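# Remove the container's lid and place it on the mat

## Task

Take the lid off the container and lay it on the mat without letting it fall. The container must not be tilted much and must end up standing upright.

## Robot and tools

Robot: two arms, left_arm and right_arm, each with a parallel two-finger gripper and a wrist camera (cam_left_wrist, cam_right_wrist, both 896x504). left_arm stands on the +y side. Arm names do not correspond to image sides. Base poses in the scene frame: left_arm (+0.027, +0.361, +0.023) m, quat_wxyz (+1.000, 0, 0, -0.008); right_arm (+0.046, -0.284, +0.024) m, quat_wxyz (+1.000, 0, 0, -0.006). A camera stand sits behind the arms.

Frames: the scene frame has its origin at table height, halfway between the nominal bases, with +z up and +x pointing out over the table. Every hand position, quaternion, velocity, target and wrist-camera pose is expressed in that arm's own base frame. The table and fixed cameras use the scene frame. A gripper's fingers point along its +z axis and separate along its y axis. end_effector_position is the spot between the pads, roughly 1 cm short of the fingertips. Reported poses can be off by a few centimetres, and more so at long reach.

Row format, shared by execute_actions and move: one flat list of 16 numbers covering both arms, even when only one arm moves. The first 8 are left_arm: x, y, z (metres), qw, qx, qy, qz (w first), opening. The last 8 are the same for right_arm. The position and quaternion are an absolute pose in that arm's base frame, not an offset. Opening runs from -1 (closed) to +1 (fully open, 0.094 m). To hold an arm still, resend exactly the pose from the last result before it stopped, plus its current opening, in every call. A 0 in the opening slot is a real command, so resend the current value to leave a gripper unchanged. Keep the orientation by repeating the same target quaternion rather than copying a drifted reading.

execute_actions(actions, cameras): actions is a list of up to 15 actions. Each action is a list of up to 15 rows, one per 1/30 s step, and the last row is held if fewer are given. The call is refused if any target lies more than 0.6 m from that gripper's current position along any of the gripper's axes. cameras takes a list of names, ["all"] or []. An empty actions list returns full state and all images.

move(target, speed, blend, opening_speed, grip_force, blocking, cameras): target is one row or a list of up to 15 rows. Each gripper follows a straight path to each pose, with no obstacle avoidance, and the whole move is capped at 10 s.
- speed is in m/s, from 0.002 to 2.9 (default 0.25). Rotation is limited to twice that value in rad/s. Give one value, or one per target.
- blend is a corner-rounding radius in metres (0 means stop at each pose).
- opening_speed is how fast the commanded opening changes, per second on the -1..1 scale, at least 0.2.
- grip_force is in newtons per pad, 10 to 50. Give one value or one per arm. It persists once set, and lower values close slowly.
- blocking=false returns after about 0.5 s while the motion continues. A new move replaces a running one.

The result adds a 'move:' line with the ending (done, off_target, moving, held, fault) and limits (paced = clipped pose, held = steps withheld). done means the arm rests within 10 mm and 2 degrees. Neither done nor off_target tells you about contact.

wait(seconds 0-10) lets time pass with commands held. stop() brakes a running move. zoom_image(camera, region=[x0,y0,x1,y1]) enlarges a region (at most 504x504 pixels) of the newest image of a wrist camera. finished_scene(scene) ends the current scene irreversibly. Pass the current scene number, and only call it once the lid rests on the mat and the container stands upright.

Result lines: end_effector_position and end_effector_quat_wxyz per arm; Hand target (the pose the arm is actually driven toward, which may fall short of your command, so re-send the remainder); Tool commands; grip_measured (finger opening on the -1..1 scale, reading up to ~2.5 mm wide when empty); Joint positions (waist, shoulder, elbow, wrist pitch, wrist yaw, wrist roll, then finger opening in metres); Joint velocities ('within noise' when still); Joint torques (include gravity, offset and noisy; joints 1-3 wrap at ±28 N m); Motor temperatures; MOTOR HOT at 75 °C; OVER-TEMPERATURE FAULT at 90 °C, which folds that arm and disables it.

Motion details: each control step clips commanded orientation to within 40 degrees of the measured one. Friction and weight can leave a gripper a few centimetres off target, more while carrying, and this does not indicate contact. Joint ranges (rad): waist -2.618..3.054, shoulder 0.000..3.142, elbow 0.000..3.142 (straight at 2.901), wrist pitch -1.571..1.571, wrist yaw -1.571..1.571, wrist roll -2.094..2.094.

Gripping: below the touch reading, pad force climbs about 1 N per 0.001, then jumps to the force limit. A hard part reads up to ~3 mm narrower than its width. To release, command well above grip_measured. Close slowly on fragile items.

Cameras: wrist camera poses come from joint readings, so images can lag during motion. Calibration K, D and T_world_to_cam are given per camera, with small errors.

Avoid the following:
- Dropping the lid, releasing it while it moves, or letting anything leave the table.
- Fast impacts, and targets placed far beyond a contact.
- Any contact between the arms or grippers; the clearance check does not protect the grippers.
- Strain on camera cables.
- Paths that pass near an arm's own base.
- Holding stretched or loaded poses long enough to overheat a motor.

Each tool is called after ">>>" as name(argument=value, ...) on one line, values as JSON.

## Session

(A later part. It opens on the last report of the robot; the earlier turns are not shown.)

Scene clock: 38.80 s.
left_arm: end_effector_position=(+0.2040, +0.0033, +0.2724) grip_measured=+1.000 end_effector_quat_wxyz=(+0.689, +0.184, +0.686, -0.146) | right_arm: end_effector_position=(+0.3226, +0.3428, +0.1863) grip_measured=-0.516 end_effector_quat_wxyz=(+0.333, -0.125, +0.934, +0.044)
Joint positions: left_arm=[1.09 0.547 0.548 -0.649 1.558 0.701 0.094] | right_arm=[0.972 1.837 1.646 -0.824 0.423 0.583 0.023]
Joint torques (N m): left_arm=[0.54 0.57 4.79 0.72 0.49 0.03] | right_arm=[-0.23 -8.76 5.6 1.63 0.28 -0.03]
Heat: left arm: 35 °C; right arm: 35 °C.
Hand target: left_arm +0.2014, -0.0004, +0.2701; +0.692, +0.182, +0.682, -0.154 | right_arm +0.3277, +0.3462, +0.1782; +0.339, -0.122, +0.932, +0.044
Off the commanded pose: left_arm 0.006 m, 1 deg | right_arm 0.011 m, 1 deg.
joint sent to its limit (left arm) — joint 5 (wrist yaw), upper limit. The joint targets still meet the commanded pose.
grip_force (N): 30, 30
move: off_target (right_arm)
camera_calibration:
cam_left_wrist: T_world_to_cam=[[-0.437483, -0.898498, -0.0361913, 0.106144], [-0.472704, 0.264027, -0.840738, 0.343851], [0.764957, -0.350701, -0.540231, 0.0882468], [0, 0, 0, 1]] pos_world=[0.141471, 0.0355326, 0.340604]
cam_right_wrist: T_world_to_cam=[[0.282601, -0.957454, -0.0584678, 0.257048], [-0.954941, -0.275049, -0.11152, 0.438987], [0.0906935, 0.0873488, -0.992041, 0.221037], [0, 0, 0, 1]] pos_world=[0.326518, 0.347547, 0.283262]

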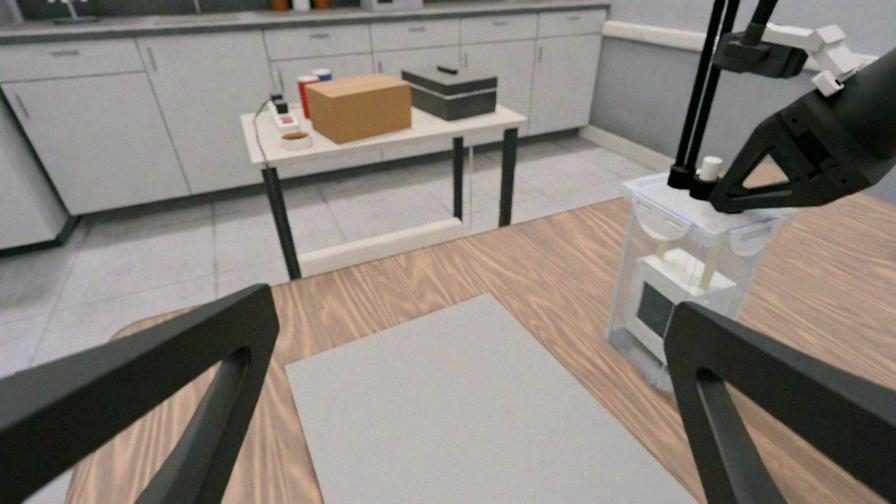

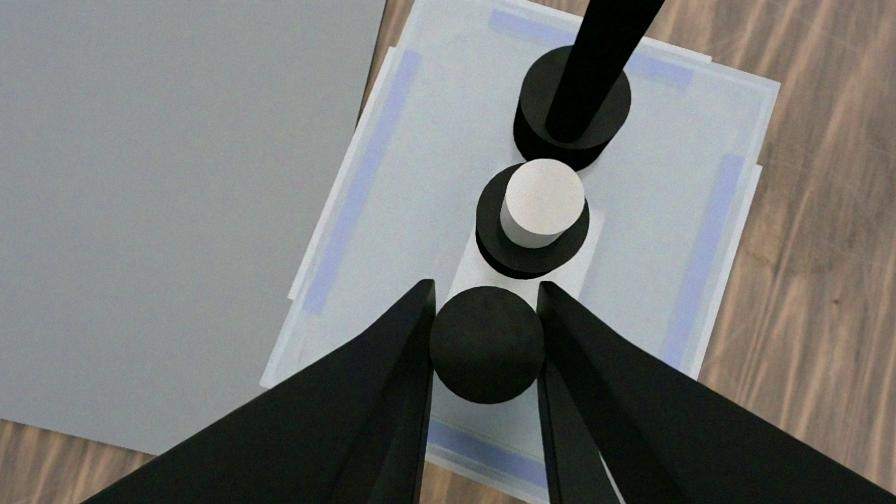

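>>> move(target=[[0.2,0.0,0.27,0.691,0.186,0.681,-0.158,1,0.328,0.3465,0.180,0.339,-0.1226,0.9316,0.0446,0.1],[0.2,0.0,0.27,0.691,0.186,0.681,-0.158,1,0.25,0.325,0.275,0.339,-0.1226,0.9316,0.0446,0.1],[0.2,0.0,0.27,0.691,0.186,0.681,-0.158,1,0.18,0.15,0.30,0.339,-0.1226,0.9316,0.0446,1],[0.2,0.0,0.27,0.691,0.186,0.681,-0.158,1,0.22,0.05,0.30,0.576,-0.339,0.691,0.275,1]], blend=[0,0.02,0.03,0], speed=[0.05,0.1,0.25,0.25], cameras=["all"])

Scene clock: 48.97 s.
left_arm: end_effector_position=(+0.2040, +0.0033, +0.2724) grip_measured=+1.000 end_effector_quat_wxyz=(+0.689, +0.183, +0.686, -0.147) | right_arm: end_effector_position=(+0.2182, +0.0495, +0.2875) grip_measured=+0.998 end_effector_quat_wxyz=(+0.563, -0.334, +0.705, +0.273)
Joint positions: left_arm=[1.09 0.547 0.548 -0.649 1.558 0.7 0.094] | right_arm=[-0.69 1.078 1.02 -1.569 -1.351 -1.619 0.094]
Joint torques (N m): left_arm=[0.53 0.58 4.83 0.72 0.5 0.04] | right_arm=[0.28 -0.58 8.81 -0.05 -0.99 -0.15]
Heat: left arm: 35 °C; right arm: 35 °C.
Hand target: left_arm +0.2014, -0.0004, +0.2701; +0.692, +0.182, +0.682, -0.154 | right_arm +0.2199, +0.0502, +0.2997; +0.577, -0.337, +0.693, +0.272
Off the commanded pose: left_arm 0.006 m, 1 deg | right_arm 0.013 m, 2 deg.
joint sent to its limit (left arm) — joint 5 (wrist yaw), upper limit. The joint targets still meet the commanded pose.
joint sent to its limit (right arm) — joint 4 (wrist pitch), lower limit. The joint targets still meet the commanded pose.
grip_force (N): 30, 30
move: off_target (right_arm); blend cut to 0 m at target 3
camera_calibration:
cam_left_wrist: T_world_to_cam=[[-0.437457, -0.898539, -0.0354703, 0.10603], [-0.472982, 0.263462, -0.840759, 0.343938], [0.7648, -0.351019, -0.540246, 0.0882437], [0, 0, 0, 1]] pos_world=[0.141571, 0.0356328, 0.340603]
cam_right_wrist: T_world_to_cam=[[0.80983, -0.58512, -0.0425435, -0.126373], [-0.440917, -0.559201, -0.702059, 0.341592], [0.386999, 0.587306, -0.710847, 0.186261], [0, 0, 0, 1]] pos_world=[0.180871, 0.00768299, 0.366844]

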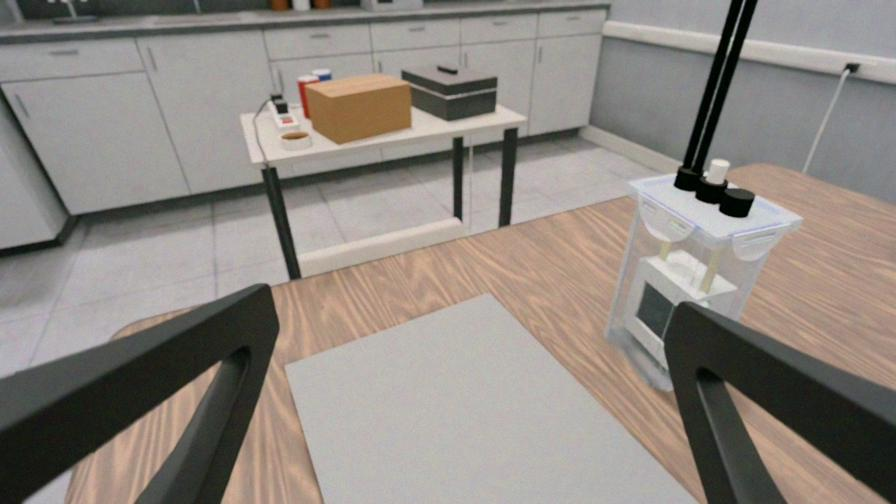

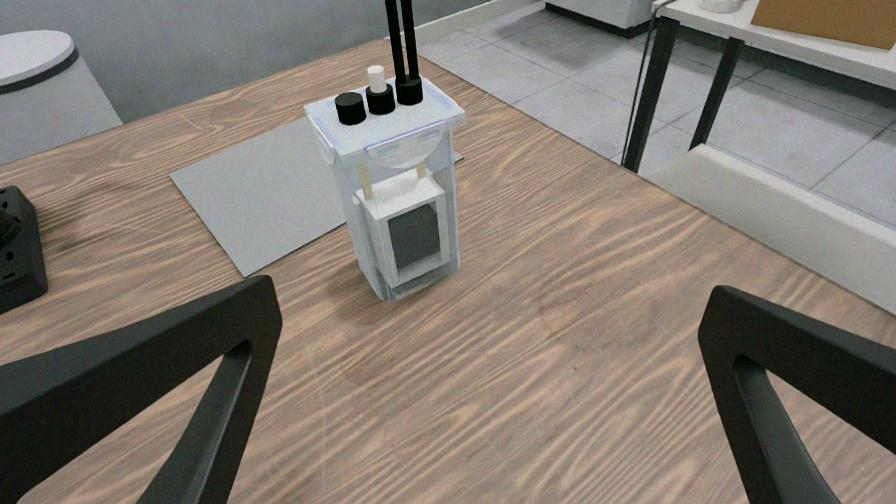

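>>> move(target=[[0.2,-0.17,0.18,0.705,0.0555,0.705,-0.0555,1,0.22,0.05,0.30,0.577,-0.337,0.693,0.272,1],[0.225,-0.302,0.075,0.705,0.0555,0.705,-0.0555,1,0.22,0.05,0.30,0.577,-0.337,0.693,0.272,1]], blend=0.03, cameras=["all"])

Scene clock: 53.33 s.
left_arm: end_effector_position=(+0.2223, -0.3021, +0.0696) grip_measured=+1.000 end_effector_quat_wxyz=(+0.688, +0.085, +0.720, -0.031) | right_arm: end_effector_position=(+0.2182, +0.0495, +0.2875) grip_measured=+0.998 end_effector_quat_wxyz=(+0.563, -0.334, +0.705, +0.273)
Joint positions: left_arm=[-1.413 2.156 0.509 1.487 -1.247 -0.078 0.094] | right_arm=[-0.69 1.078 1.02 -1.569 -1.351 -1.62 0.094]
Joint torques (N m): left_arm=[0.62 -6.45 2.66 2.05 -0.15 0.01] | right_arm=[0.12 -0.73 8.79 -0.06 -0.97 -0.11]
Heat: left arm: 36 °C; right arm: 35 °C.
Hand target: left_arm +0.2249, -0.3016, +0.0750; +0.696, +0.054, +0.714, -0.053 | right_arm +0.2197, +0.0500, +0.2998; +0.577, -0.336, +0.693, +0.271
Off the commanded pose: left_arm 0.006 m, 5 deg | right_arm 0.013 m, 2 deg.
joint sent to its limit (left arm) — joint 4 (wrist pitch), upper limit. The joint targets still meet the commanded pose.
joint sent to its limit (right arm) — joint 4 (wrist pitch), lower limit. The joint targets still meet the commanded pose.
grip_force (N): 30, 30
move: off_target (left_arm, right_arm); limits=paced
camera_calibration:
cam_left_wrist: T_world_to_cam=[[-0.14603, -0.987639, -0.0569664, -0.257713], [-0.563024, 0.130319, -0.816101, 0.24053], [0.813437, -0.0871015, -0.575094, -0.0711163], [0, 0, 0, 1]] pos_world=[0.155639, -0.292067, 0.140717]
cam_right_wrist: T_world_to_cam=[[0.80983, -0.58512, -0.0425435, -0.126373], [-0.440917, -0.559201, -0.702059, 0.341592], [0.386999, 0.587306, -0.710847, 0.186261], [0, 0, 0, 1]] pos_world=[0.180871, 0.00768299, 0.366844]

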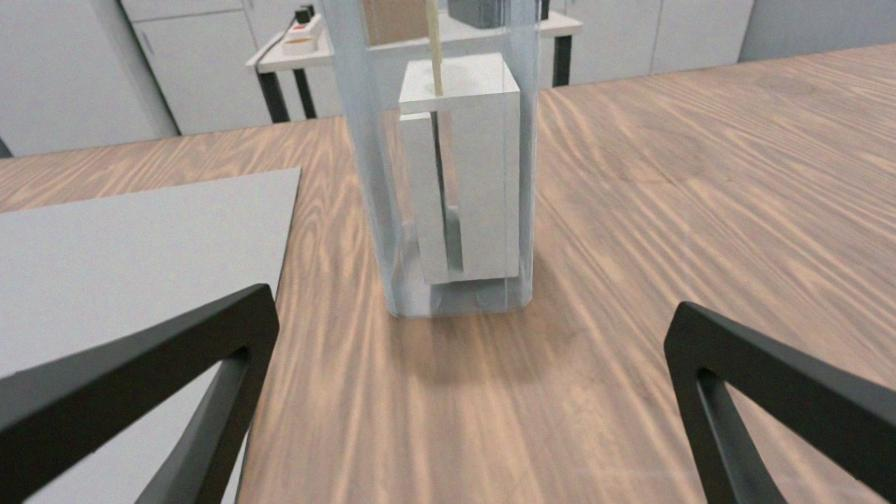

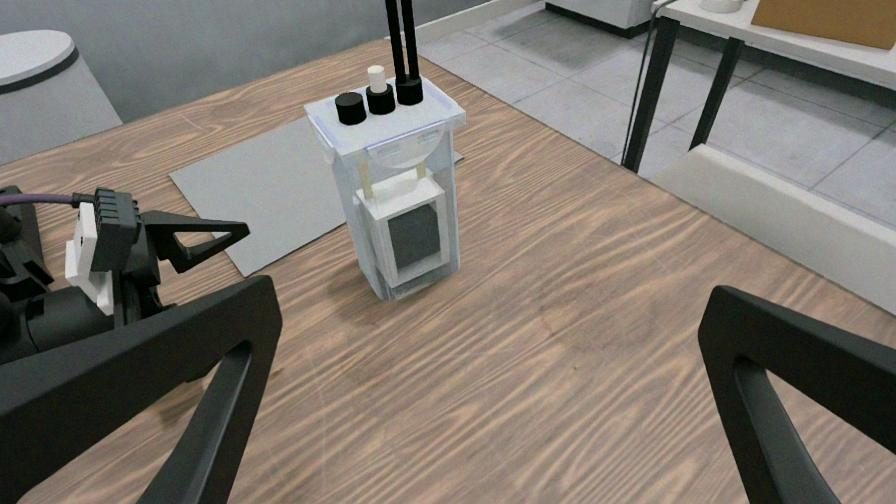

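>>> move(target=[0.29,-0.306,0.075,0.705,0.0555,0.705,-0.0555,1,0.22,0.05,0.30,0.577,-0.337,0.693,0.272,1], speed=0.1, cameras=["all"])

Scene clock: 55.37 s.
left_arm: end_effector_position=(+0.2877, -0.3017, +0.0669) grip_measured=+1.000 end_effector_quat_wxyz=(+0.685, +0.080, +0.723, -0.027) | right_arm: end_effector_position=(+0.2182, +0.0495, +0.2875) grip_measured=+0.998 end_effector_quat_wxyz=(+0.563, -0.334, +0.705, +0.273)
Joint positions: left_arm=[-1.195 2.196 0.591 1.488 -1.043 -0.03 0.094] | right_arm=[-0.69 1.078 1.02 -1.569 -1.351 -1.62 0.094]
Joint torques (N m): left_arm=[0.2 -6.99 3.64 2.15 -0.01 0.02] | right_arm=[0.09 -0.72 8.8 -0.07 -0.97 -0.11]
Heat: left arm: 37 °C; right arm: 35 °C.
Hand target: left_arm +0.2897, -0.3054, +0.0751; +0.699, +0.055, +0.711, -0.054 | right_arm +0.2197, +0.0500, +0.2998; +0.577, -0.336, +0.693, +0.271
Off the commanded pose: left_arm 0.009 m, 5 deg | right_arm 0.013 m, 2 deg.
joint sent to its limit (left arm) — joint 4 (wrist pitch), upper limit. The joint targets still meet the commanded pose.
joint sent to its limit (right arm) — joint 4 (wrist pitch), lower limit. The joint targets still meet the commanded pose.
grip_force (N): 30, 30
move: off_target (left_arm, right_arm)
camera_calibration:
cam_left_wrist: T_world_to_cam=[[-0.132978, -0.989541, -0.0559079, -0.252395], [-0.571621, 0.122654, -0.811298, 0.274986], [0.80967, -0.0759266, -0.581953, -0.12092], [0, 0, 0, 1]] pos_world=[0.22153, -0.292664, 0.138615]
cam_right_wrist: T_world_to_cam=[[0.80983, -0.58512, -0.0425435, -0.126373], [-0.440917, -0.559201, -0.702059, 0.341592], [0.386999, 0.587306, -0.710847, 0.186261], [0, 0, 0, 1]] pos_world=[0.180871, 0.00768299, 0.366844]

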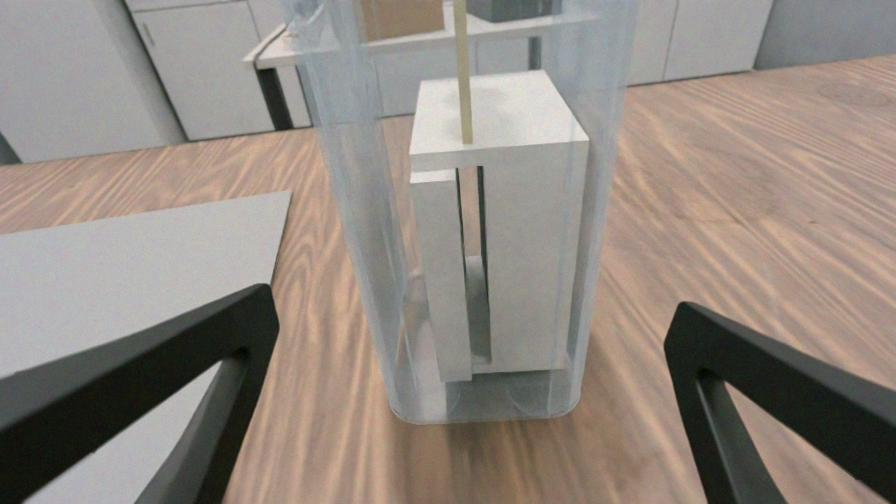

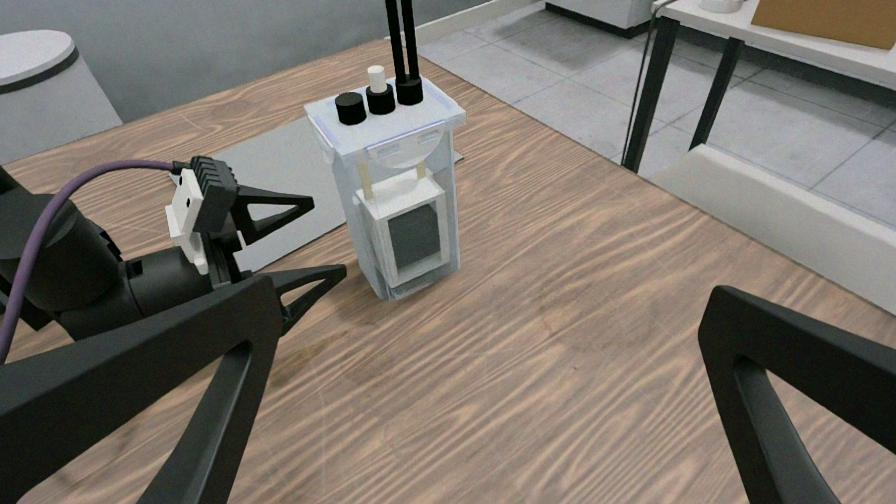

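>>> move(target=[0.353,-0.3195,0.075,0.705,0.0555,0.705,-0.0555,1,0.22,0.05,0.30,0.577,-0.337,0.693,0.272,1], speed=0.06, cameras=["all"])

Scene clock: 57.70 s.
left_arm: end_effector_position=(+0.3503, -0.3166, +0.0795) grip_measured=+1.000 end_effector_quat_wxyz=(+0.702, +0.056, +0.708, -0.052) | right_arm: end_effector_position=(+0.2182, +0.0495, +0.2875) grip_measured=+0.998 end_effector_quat_wxyz=(+0.563, -0.334, +0.705, +0.273)
Joint positions: left_arm=[-1.037 2.263 0.765 1.485 -0.884 -0.004 0.094] | right_arm=[-0.69 1.078 1.02 -1.569 -1.351 -1.62 0.094]
Joint torques (N m): left_arm=[0.29 -8.08 4.46 1.52 0.05 0.03] | right_arm=[0.14 -0.75 8.83 -0.05 -0.96 -0.11]
Heat: left arm: 38 °C; right arm: 36 °C.
Hand target: left_arm +0.3528, -0.3193, +0.0751; +0.705, +0.055, +0.705, -0.056 | right_arm +0.2197, +0.0500, +0.2998; +0.577, -0.336, +0.693, +0.271
Off the commanded pose: left_arm 0.006 m, 1 deg | right_arm 0.013 m, 2 deg.
joint sent to its limit (right arm) — joint 4 (wrist pitch), lower limit. The joint targets still meet the commanded pose.
grip_force (N): 30, 30
move: off_target (right_arm)
camera_calibration:
cam_left_wrist: T_world_to_cam=[[-0.134287, -0.990891, 0.0101329, -0.263407], [-0.538183, 0.0643419, -0.840369, 0.294953], [0.832061, -0.118304, -0.541921, -0.189834], [0, 0, 0, 1]] pos_world=[0.28132, -0.302444, 0.147663]
cam_right_wrist: T_world_to_cam=[[0.80983, -0.58512, -0.0425435, -0.126373], [-0.440917, -0.559201, -0.702059, 0.341592], [0.386999, 0.587306, -0.710847, 0.186261], [0, 0, 0, 1]] pos_world=[0.180871, 0.00768299, 0.366844]

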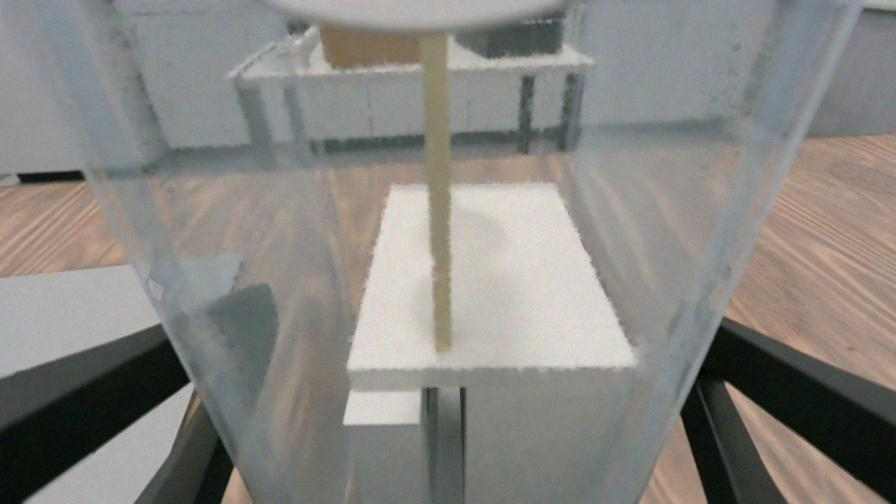

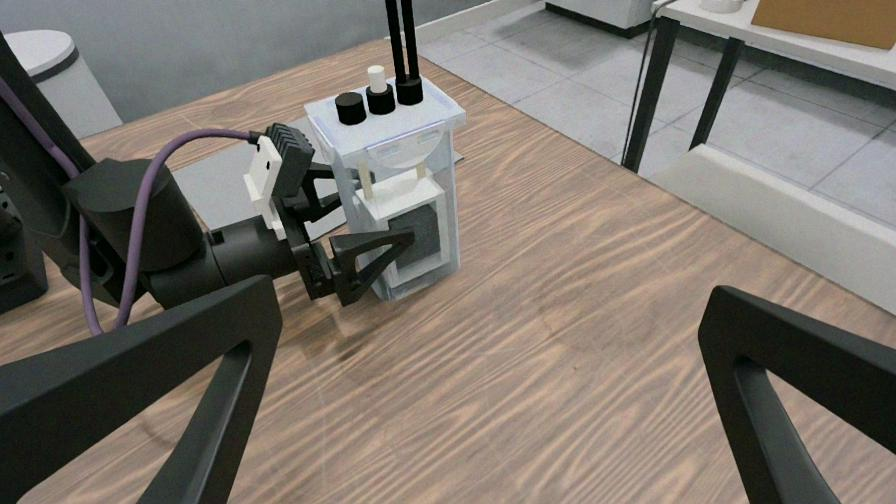

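>>> move(target=[0.353,-0.3195,0.072,0.705,0.0555,0.705,-0.0555,0.2,0.22,0.05,0.30,0.577,-0.337,0.693,0.272,1], speed=0.06, opening_speed=0.25, cameras=["all"])

Scene clock: 61.87 s.
left_arm: end_effector_position=(+0.3511, -0.3133, +0.0741) grip_measured=+0.725 end_effector_quat_wxyz=(+0.700, +0.056, +0.711, -0.043) | right_arm: end_effector_position=(+0.2182, +0.0495, +0.2875) grip_measured=+0.998 end_effector_quat_wxyz=(+0.563, -0.334, +0.705, +0.273)
Joint positions: left_arm=[-1.035 2.275 0.765 1.485 -0.896 -0.003 0.081] | right_arm=[-0.69 1.078 1.02 -1.569 -1.351 -1.62 0.094]
Joint torques (N m): left_arm=[0.14 -8.14 4.57 1.61 0.15 -0.01] | right_arm=[0.13 -0.77 8.8 -0.06 -0.96 -0.11]
Heat: left arm: 39 °C; right arm: 36 °C.
Hand target: left_arm +0.3528, -0.3193, +0.0721; +0.704, +0.055, +0.705, -0.055 | right_arm +0.2197, +0.0500, +0.2998; +0.577, -0.336, +0.693, +0.271
Off the commanded pose: left_arm 0.007 m, 2 deg | right_arm 0.013 m, 2 deg.
joint sent to its limit (right arm) — joint 4 (wrist pitch), lower limit. The joint targets still meet the commanded pose.
grip_force (N): 30, 30
move: off_target (right_arm)
camera_calibration:
cam_left_wrist: T_world_to_cam=[[-0.12028, -0.992739, -0.000979942, -0.264563], [-0.544383, 0.0667828, -0.836174, 0.293158], [0.830169, -0.100042, -0.548463, -0.186157], [0, 0, 0, 1]] pos_world=[0.28231, -0.300844, 0.142772]
cam_right_wrist: T_world_to_cam=[[0.80983, -0.58512, -0.0425435, -0.126373], [-0.440917, -0.559201, -0.702059, 0.341592], [0.386999, 0.587306, -0.710847, 0.186261], [0, 0, 0, 1]] pos_world=[0.180871, 0.00768299, 0.366844]

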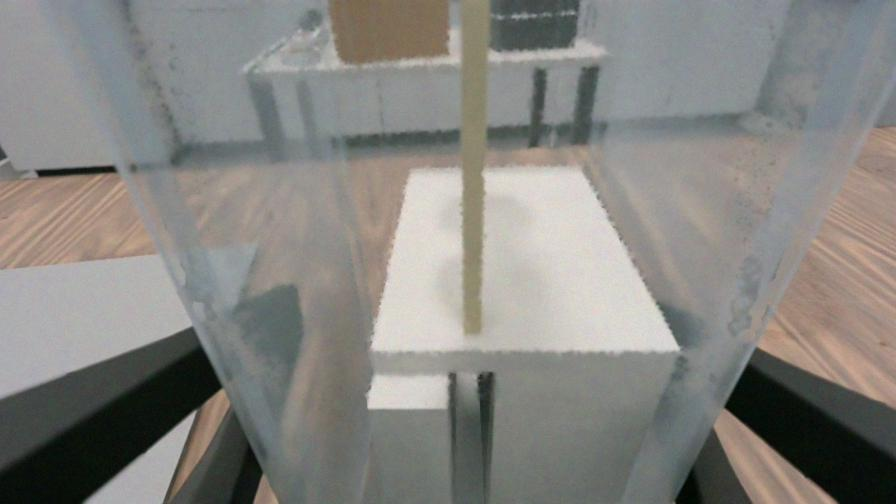

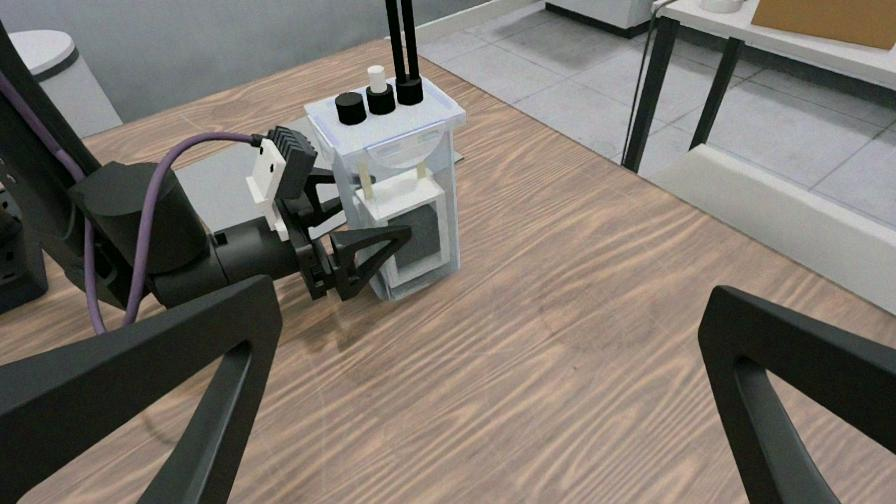

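>>> move(target=[[0.353,-0.3195,0.072,0.705,0.0555,0.705,-0.0555,0.2,0.2,0.18,0.33,0.25,-0.25,0.933,0.067,0.2],[0.353,-0.3195,0.072,0.705,0.0555,0.705,-0.0555,0.2,0.29,0.318,0.27,0.25,-0.25,0.933,0.067,0.2]], blend=0.03, speed=0.15, cameras=["all"])

Scene clock: 69.73 s.
left_arm: end_effector_position=(+0.3511, -0.3133, +0.0741) grip_measured=+0.725 end_effector_quat_wxyz=(+0.700, +0.056, +0.711, -0.043) | right_arm: end_effector_position=(+0.2852, +0.3114, +0.2646) grip_measured=+0.202 end_effector_quat_wxyz=(+0.238, -0.255, +0.935, +0.063)
Joint positions: left_arm=[-1.035 2.275 0.765 1.485 -0.896 -0.003 0.081] | right_arm=[0.902 1.811 2.026 -1.318 0.176 0.327 0.056]
Joint torques (N m): left_arm=[0.18 -8.18 4.57 1.6 0.14 0.01] | right_arm=[0.44 -7.6 9.28 1.15 0.18 0.11]
Heat: left arm: 39 °C; right arm: 36 °C.
Hand target: left_arm +0.3528, -0.3193, +0.0721; +0.704, +0.055, +0.705, -0.055 | right_arm +0.2897, +0.3178, +0.2700; +0.250, -0.250, +0.933, +0.067
Off the commanded pose: left_arm 0.007 m, 2 deg | right_arm 0.010 m, 2 deg.
grip_force (N): 30, 30
move: done
camera_calibration:
cam_left_wrist: T_world_to_cam=[[-0.12028, -0.992739, -0.000979942, -0.264563], [-0.544383, 0.0667828, -0.836174, 0.293158], [0.830169, -0.100042, -0.548463, -0.186157], [0, 0, 0, 1]] pos_world=[0.28231, -0.300844, 0.142772]
cam_right_wrist: T_world_to_cam=[[0.514303, -0.855568, -0.0591281, 0.144477], [-0.852293, -0.517564, 0.0756577, 0.400006], [-0.0953328, 0.0114835, -0.995379, 0.382424], [0, 0, 0, 1]] pos_world=[0.303075, 0.326247, 0.358936]

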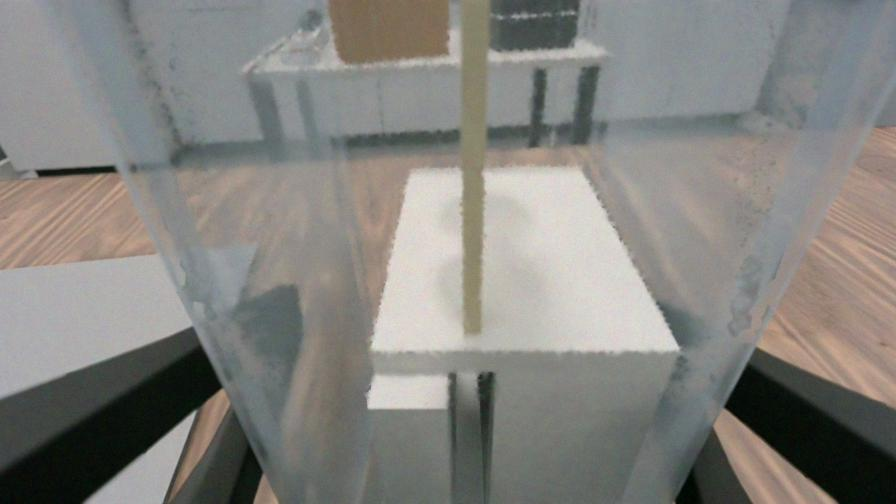

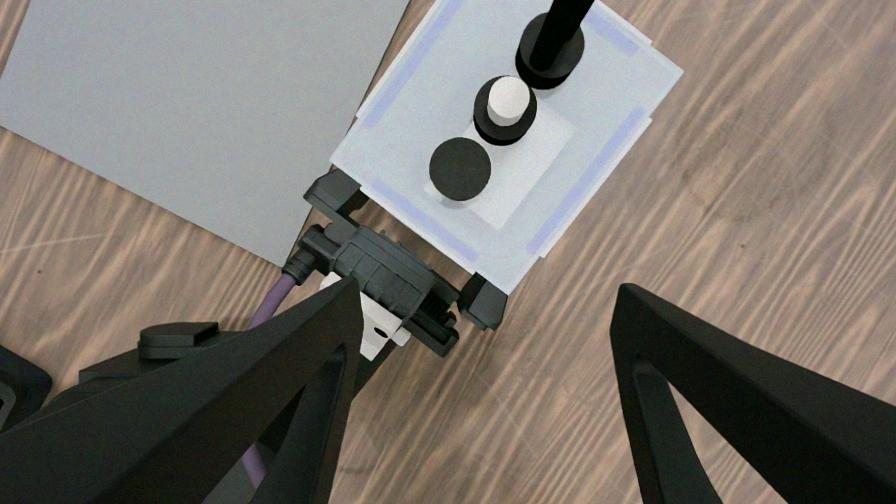

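>>> move(target=[0.353,-0.3195,0.072,0.705,0.0555,0.705,-0.0555,0.2,0.308,0.340,0.203,0.25,-0.25,0.933,0.067,0.1], speed=0.08, cameras=["cam_right_wrist"])

Scene clock: 72.00 s.
left_arm: end_effector_position=(+0.3511, -0.3133, +0.0741) grip_measured=+0.725 end_effector_quat_wxyz=(+0.700, +0.056, +0.711, -0.043) | right_arm: end_effector_position=(+0.3054, +0.3367, +0.2122) grip_measured=+0.102 end_effector_quat_wxyz=(+0.252, -0.252, +0.931, +0.073)
Joint positions: left_arm=[-1.035 2.275 0.765 1.485 -0.896 -0.003 0.081] | right_arm=[0.902 1.832 1.814 -1.05 0.177 0.328 0.052]
Joint torques (N m): left_arm=[0.14 -8.14 4.56 1.6 0.13 0] | right_arm=[0.38 -8.02 6.52 1.26 0.18 0.1]
Heat: left arm: 39 °C; right arm: 36 °C.
Hand target: left_arm +0.3528, -0.3193, +0.0721; +0.704, +0.055, +0.705, -0.055 | right_arm +0.3078, +0.3398, +0.2030; +0.250, -0.250, +0.933, +0.067
Off the commanded pose: left_arm 0.007 m, 2 deg | right_arm 0.010 m, 1 deg.
grip_force (N): 30, 30
move: done
camera_calibration:
cam_right_wrist: T_world_to_cam=[[0.515142, -0.854143, -0.0711932, 0.154491], [-0.853995, -0.518569, 0.042182, 0.442323], [-0.072948, 0.0390689, -0.99657, 0.316005], [0, 0, 0, 1]] pos_world=[0.321208, 0.348987, 0.307262]
Images, in order (width x height): cam_right_wrist 896x504.

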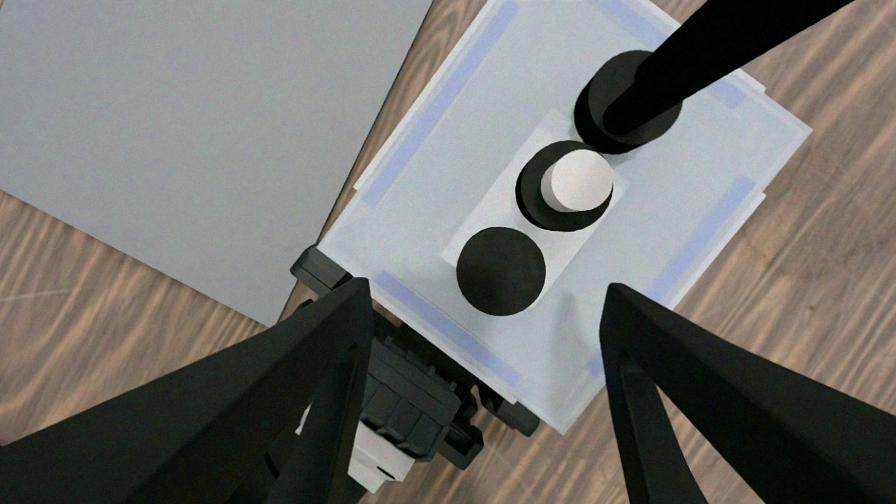

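>>> move(target=[0.353,-0.3195,0.072,0.705,0.0555,0.705,-0.0555,0.2,0.314,0.3415,0.190,0.1926,-0.2536,0.9465,0.0516,0.1], speed=0.06, cameras=["cam_right_wrist"])

Scene clock: 74.80 s.
left_arm: end_effector_position=(+0.3511, -0.3133, +0.0741) grip_measured=+0.725 end_effector_quat_wxyz=(+0.700, +0.056, +0.711, -0.043) | right_arm: end_effector_position=(+0.3082, +0.3380, +0.1911) grip_measured=+0.102 end_effector_quat_wxyz=(+0.193, -0.256, +0.946, +0.051)
Joint positions: left_arm=[-1.035 2.275 0.765 1.485 -0.896 -0.003 0.081] | right_arm=[0.884 1.958 1.955 -1.189 0.139 0.328 0.052]
Joint torques (N m): left_arm=[0.17 -8.13 4.57 1.61 0.15 -0.02] | right_arm=[-0.54 -8.54 9.77 0.81 0.05 0.01]
Motor temperatures (°C): left_arm=[30 34 31 40 31 30 32] | right_arm=[30 31 36 35 29 31 30]
Heat: left arm: 40 °C; right arm: 36 °C.
Hand target: left_arm +0.3528, -0.3193, +0.0721; +0.704, +0.055, +0.705, -0.055 | right_arm +0.3140, +0.3413, +0.1899; +0.193, -0.253, +0.946, +0.052
Off the commanded pose: left_arm 0.007 m, 2 deg | right_arm 0.007 m, 0 deg.
grip_force (N): 30, 30
move: done
camera_calibration:
cam_right_wrist: T_world_to_cam=[[0.506938, -0.859861, -0.06045, 0.155145], [-0.843672, -0.509325, 0.169723, 0.415688], [-0.176727, -0.0350389, -0.983636, 0.349689], [0, 0, 0, 1]] pos_world=[0.333855, 0.357376, 0.282793]
Images, in order (width x height): cam_right_wrist 896x504.

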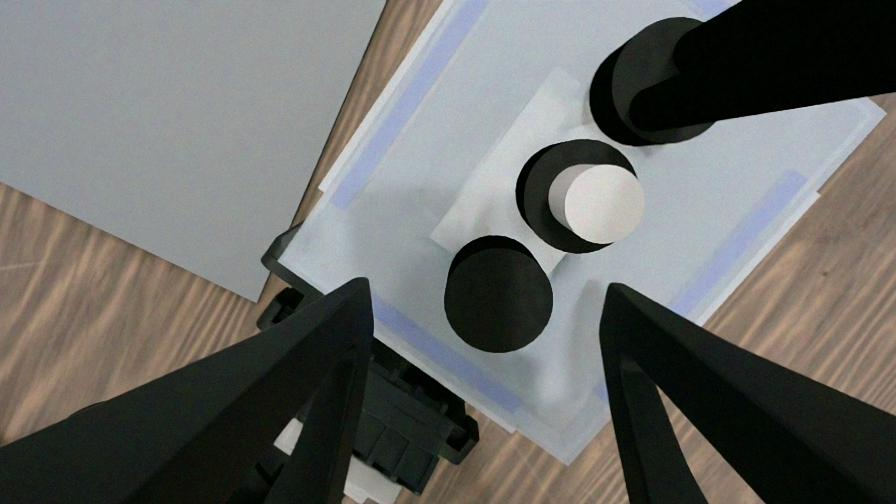

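>>> move(target=[0.353,-0.3195,0.072,0.705,0.0555,0.705,-0.0555,0.2,0.323,0.344,0.183,0.1926,-0.2536,0.9465,0.0516,0.0], speed=0.05, cameras=["cam_right_wrist"])

Scene clock: 76.43 s.
left_arm: end_effector_position=(+0.3511, -0.3133, +0.0741) grip_measured=+0.725 end_effector_quat_wxyz=(+0.700, +0.056, +0.711, -0.043) | right_arm: end_effector_position=(+0.3145, +0.3374, +0.1838) grip_measured=+0.002 end_effector_quat_wxyz=(+0.187, -0.254, +0.948, +0.048)
Joint positions: left_arm=[-1.035 2.275 0.765 1.485 -0.896 -0.003 0.081] | right_arm=[0.871 1.983 1.966 -1.188 0.134 0.322 0.047]
Joint torques (N m): left_arm=[0.17 -8.12 4.55 1.6 0.14 0.02] | right_arm=[-0.53 -8.68 9.76 1.01 0.02 -0.09]
Heat: left arm: 40 °C; right arm: 36 °C.
Hand target: left_arm +0.3527, -0.3193, +0.0721; +0.704, +0.055, +0.705, -0.055 | right_arm +0.3228, +0.3436, +0.1830; +0.193, -0.254, +0.946, +0.052
Off the commanded pose: left_arm 0.007 m, 2 deg | right_arm 0.011 m, 1 deg.
grip_force (N): 30, 30
move: off_target (right_arm)
camera_calibration:
cam_right_wrist: T_world_to_cam=[[0.500523, -0.863766, -0.0581869, 0.153883], [-0.845091, -0.502076, 0.183687, 0.417274], [-0.187877, -0.0427665, -0.981261, 0.349327], [0, 0, 0, 1]] pos_world=[0.341243, 0.357362, 0.275087]
Images, in order (width x height): cam_right_wrist 896x504.

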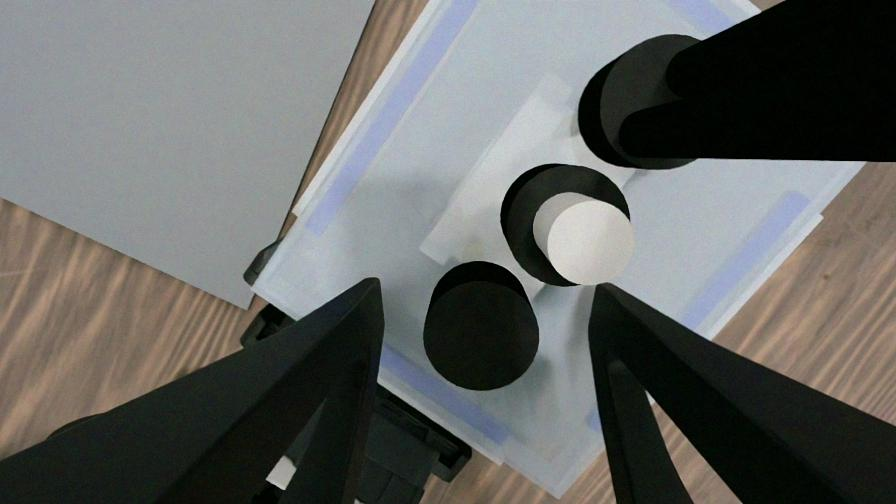

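>>> move(target=[0.353,-0.3195,0.072,0.705,0.0555,0.705,-0.0555,0.2,0.320,0.348,0.198,0.2382,-0.1684,0.9556,0.0420,0.0], speed=0.05, cameras=["cam_right_wrist"])

Scene clock: 79.73 s.
left_arm: end_effector_position=(+0.3511, -0.3133, +0.0741) grip_measured=+0.725 end_effector_quat_wxyz=(+0.700, +0.056, +0.711, -0.043) | right_arm: end_effector_position=(+0.3158, +0.3423, +0.1890) grip_measured=+0.002 end_effector_quat_wxyz=(+0.221, -0.175, +0.959, +0.035)
Joint positions: left_arm=[-1.035 2.275 0.765 1.485 -0.896 -0.003 0.081] | right_arm=[0.916 1.983 1.966 -1.169 0.242 0.508 0.047]
Joint torques (N m): left_arm=[0.14 -8.16 4.57 1.61 0.14 0.01] | right_arm=[0.51 -10.97 8.76 1.04 0.27 0.11]
Heat: left arm: 40 °C; right arm: 36 °C.
Hand target: left_arm +0.3527, -0.3193, +0.0721; +0.704, +0.055, +0.705, -0.055 | right_arm +0.3197, +0.3478, +0.1981; +0.238, -0.168, +0.956, +0.042
Off the commanded pose: left_arm 0.007 m, 2 deg | right_arm 0.011 m, 2 deg.
grip_force (N): 30, 30
move: off_target (right_arm)
camera_calibration:
cam_right_wrist: T_world_to_cam=[[0.356145, -0.932987, -0.0519213, 0.225824], [-0.925063, -0.359878, 0.12143, 0.408261], [-0.131978, 0.00478379, -0.991241, 0.322787], [0, 0, 0, 1]] pos_world=[0.339842, 0.356071, 0.282109]
Images, in order (width x height): cam_right_wrist 896x504.

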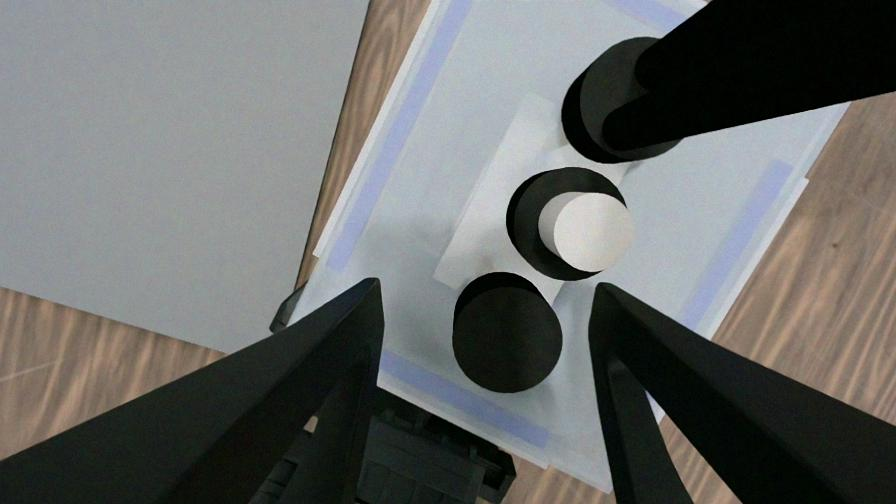

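>>> move(target=[0.353,-0.3195,0.072,0.705,0.0555,0.705,-0.0555,0.2,0.320,0.3415,0.184,0.2382,-0.1684,0.9556,0.0420,0.0], speed=0.05, cameras=["cam_right_wrist"])

Scene clock: 81.00 s.
left_arm: end_effector_position=(+0.3512, -0.3131, +0.0741) grip_measured=+0.725 end_effector_quat_wxyz=(+0.700, +0.055, +0.711, -0.043) | right_arm: end_effector_position=(+0.3185, +0.3454, +0.1829) grip_measured=+0.002 end_effector_quat_wxyz=(+0.231, -0.172, +0.957, +0.043)
Joint positions: left_arm=[-1.034 2.275 0.765 1.485 -0.896 -0.003 0.081] | right_arm=[0.916 1.966 1.907 -1.099 0.243 0.51 0.047]
Joint torques (N m): left_arm=[0.12 -8.13 4.55 1.61 0.14 0.02] | right_arm=[-0.35 -12.4 4.89 1.13 0.22 -0.01]
Heat: left arm: 40 °C; right arm: 36 °C.
Hand target: left_arm +0.3528, -0.3193, +0.0721; +0.704, +0.055, +0.705, -0.055 | right_arm +0.3200, +0.3415, +0.1841; +0.238, -0.168, +0.956, +0.042
Off the commanded pose: left_arm 0.007 m, 2 deg | right_arm 0.004 m, 1 deg.
grip_force (N): 30, 30
move: done
camera_calibration:
cam_right_wrist: T_world_to_cam=[[0.355351, -0.932434, -0.0655235, 0.229942], [-0.927671, -0.360399, 0.0976699, 0.417979], [-0.114685, 0.0260771, -0.99306, 0.3046], [0, 0, 0, 1]] pos_world=[0.34097, 0.357102, 0.276728]
Images, in order (width x height): cam_right_wrist 896x504.

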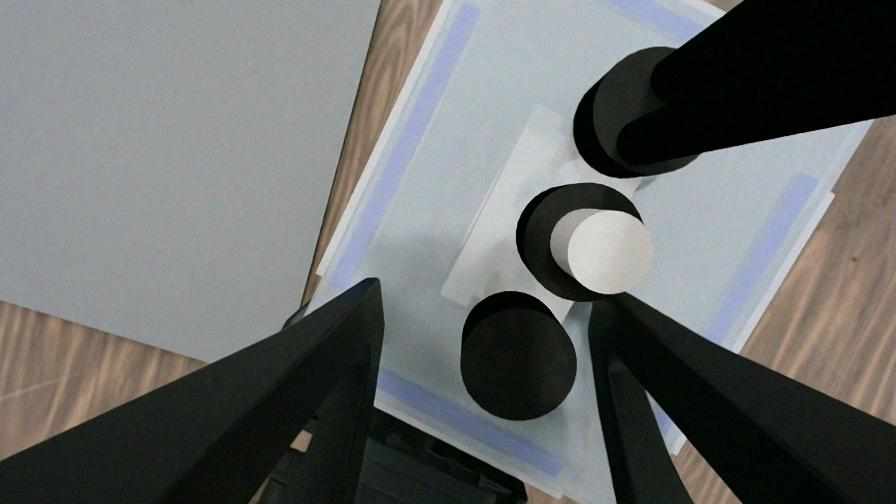

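>>> move(target=[0.353,-0.3195,0.072,0.705,0.0555,0.705,-0.0555,0.2,0.317,0.333,0.184,0.2382,-0.1684,0.9556,0.0420,0.0], speed=0.05, cameras=["cam_right_wrist"])

Scene clock: 82.27 s.
left_arm: end_effector_position=(+0.3512, -0.3131, +0.0741) grip_measured=+0.725 end_effector_quat_wxyz=(+0.700, +0.055, +0.711, -0.043) | right_arm: end_effector_position=(+0.3182, +0.3449, +0.1828) grip_measured=+0.002 end_effector_quat_wxyz=(+0.240, -0.171, +0.954, +0.051)
Joint positions: left_arm=[-1.034 2.275 0.765 1.485 -0.896 -0.003 0.081] | right_arm=[0.916 1.937 1.856 -1.052 0.244 0.508 0.047]
Joint torques (N m): left_arm=[0.14 -8.14 4.57 1.6 0.14 0.03] | right_arm=[-0.98 -12.9 4.97 0.86 0.19 -0.09]
Heat: left arm: 40 °C; right arm: 36 °C.
Hand target: left_arm +0.3528, -0.3193, +0.0721; +0.704, +0.055, +0.705, -0.055 | right_arm +0.3170, +0.3333, +0.1839; +0.238, -0.168, +0.956, +0.042
Off the commanded pose: left_arm 0.007 m, 2 deg | right_arm 0.012 m, 1 deg.
grip_force (N): 30, 30
move: off_target (right_arm)
camera_calibration:
cam_right_wrist: T_world_to_cam=[[0.358183, -0.930461, -0.0771239, 0.230166], [-0.928376, -0.363711, 0.0763743, 0.422729], [-0.0991141, 0.044244, -0.994092, 0.293414], [0, 0, 0, 1]] pos_world=[0.339091, 0.354929, 0.277146]
Images, in order (width x height): cam_right_wrist 896x504.

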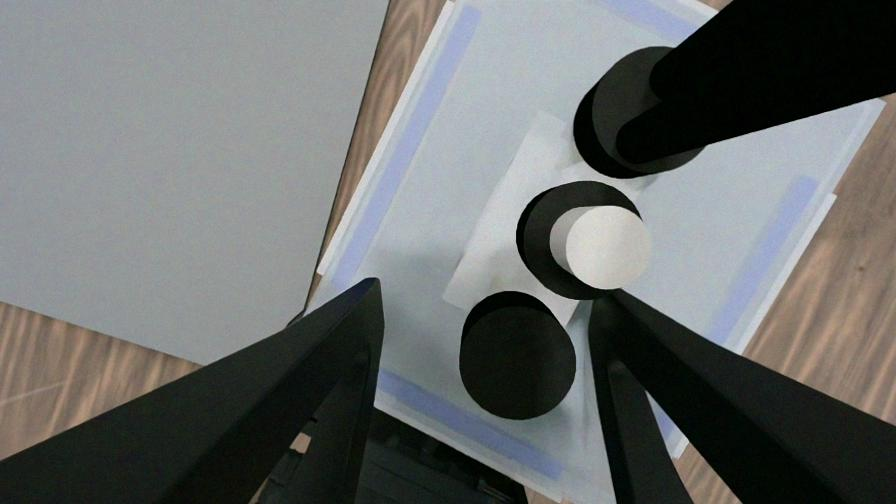

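>>> move(target=[0.353,-0.3195,0.072,0.705,0.0555,0.705,-0.0555,0.2,0.317,0.338,0.205,0.2382,-0.1684,0.9556,0.0420,0.0], speed=0.05, cameras=["cam_right_wrist","cam_left_wrist"])

Scene clock: 83.83 s.
left_arm: end_effector_position=(+0.3512, -0.3131, +0.0741) grip_measured=+0.725 end_effector_quat_wxyz=(+0.700, +0.055, +0.711, -0.043) | right_arm: end_effector_position=(+0.3119, +0.3367, +0.1989) grip_measured=+0.002 end_effector_quat_wxyz=(+0.230, -0.173, +0.957, +0.041)
Joint positions: left_arm=[-1.034 2.275 0.765 1.485 -0.896 -0.003 0.081] | right_arm=[0.916 1.937 1.933 -1.159 0.244 0.508 0.047]
Joint torques (N m): left_arm=[0.16 -8.16 4.57 1.6 0.12 -0.02] | right_arm=[-0.29 -9.83 9.61 0.86 0.21 0.02]
Heat: left arm: 40 °C; right arm: 36 °C.
Hand target: left_arm +0.3528, -0.3193, +0.0721; +0.704, +0.055, +0.705, -0.055 | right_arm +0.3169, +0.3379, +0.2050; +0.238, -0.168, +0.956, +0.042
Off the commanded pose: left_arm 0.007 m, 2 deg | right_arm 0.008 m, 1 deg.
grip_force (N): 30, 30
move: done
camera_calibration:
cam_left_wrist: T_world_to_cam=[[-0.119916, -0.992784, -0.000983774, -0.264556], [-0.544375, 0.0665824, -0.836196, 0.293201], [0.830227, -0.0997377, -0.54843, -0.186242], [0, 0, 0, 1]] pos_world=[0.28251, -0.300744, 0.142772]
cam_right_wrist: T_world_to_cam=[[0.356977, -0.932053, -0.0620084, 0.223938], [-0.926796, -0.361692, 0.101135, 0.406579], [-0.116691, 0.0213663, -0.992938, 0.322133], [0, 0, 0, 1]] pos_world=[0.334465, 0.348896, 0.292625]

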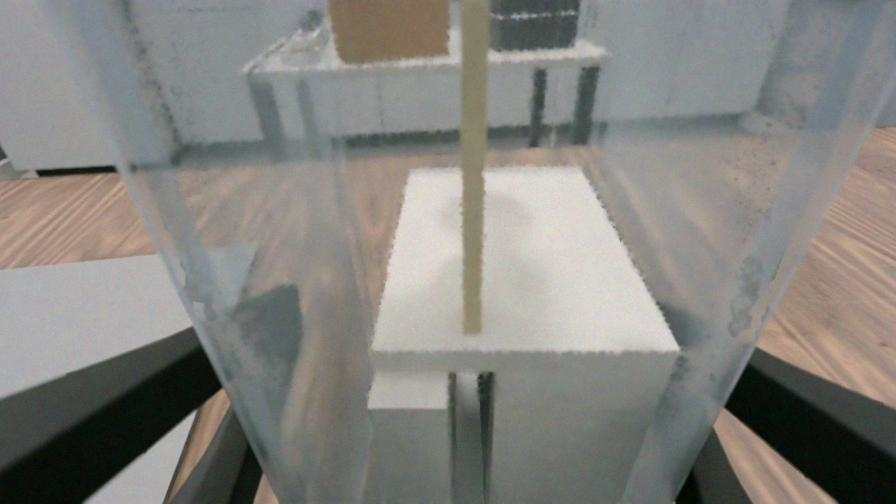

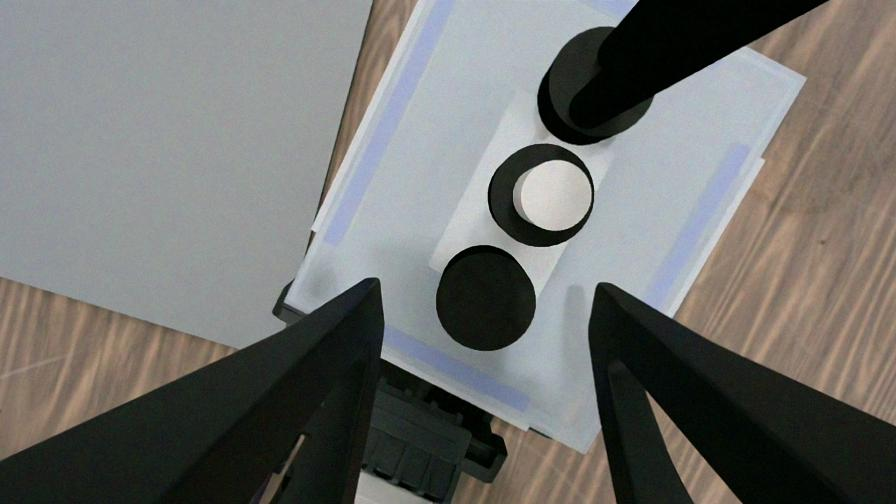

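>>> move(target=[0.353,-0.3195,0.072,0.705,0.0555,0.705,-0.0555,0.2,0.315,0.339,0.181,0.2382,-0.1684,0.9556,0.0420,0.0], speed=0.04, cameras=["cam_right_wrist"])

Scene clock: 85.67 s.
left_arm: end_effector_position=(+0.3512, -0.3132, +0.0741) grip_measured=+0.725 end_effector_quat_wxyz=(+0.700, +0.056, +0.711, -0.043) | right_arm: end_effector_position=(+0.3175, +0.3429, +0.1831) grip_measured=+0.002 end_effector_quat_wxyz=(+0.239, -0.171, +0.955, +0.047)
Joint positions: left_arm=[-1.034 2.275 0.765 1.485 -0.895 -0.003 0.081] | right_arm=[0.916 1.937 1.86 -1.064 0.247 0.508 0.047]
Joint torques (N m): left_arm=[0.13 -8.14 4.53 1.61 0.14 0.03] | right_arm=[0.17 -11.71 5.19 0.95 0.2 0.08]
Heat: left arm: 40 °C; right arm: 35 °C.
Hand target: left_arm +0.3527, -0.3193, +0.0721; +0.704, +0.055, +0.705, -0.055 | right_arm +0.3150, +0.3390, +0.1811; +0.238, -0.168, +0.956, +0.042
Off the commanded pose: left_arm 0.007 m, 2 deg | right_arm 0.005 m, 1 deg.
grip_force (N): 30, 30
move: done
camera_calibration:
cam_right_wrist: T_world_to_cam=[[0.355926, -0.931862, -0.0703533, 0.228486], [-0.929008, -0.360985, 0.0814488, 0.419707], [-0.101296, 0.0363691, -0.994191, 0.297176], [0, 0, 0, 1]] pos_world=[0.33869, 0.353617, 0.27734]
Images, in order (width x height): cam_right_wrist 896x504.

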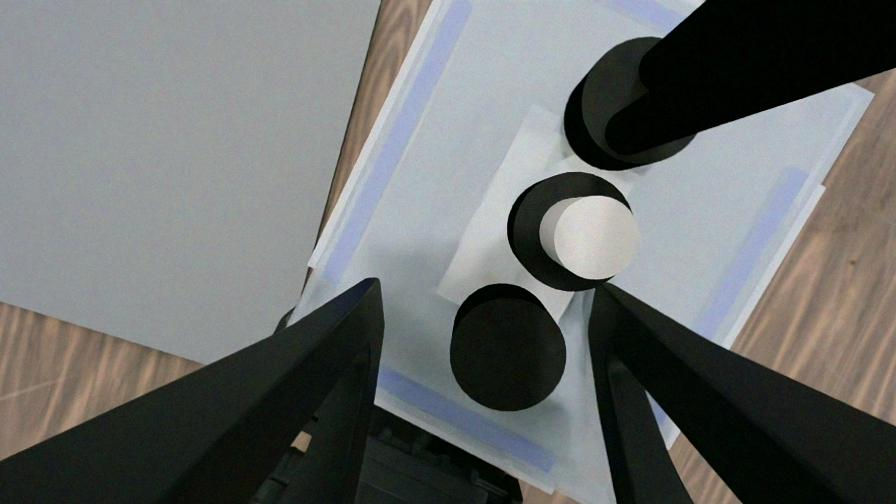

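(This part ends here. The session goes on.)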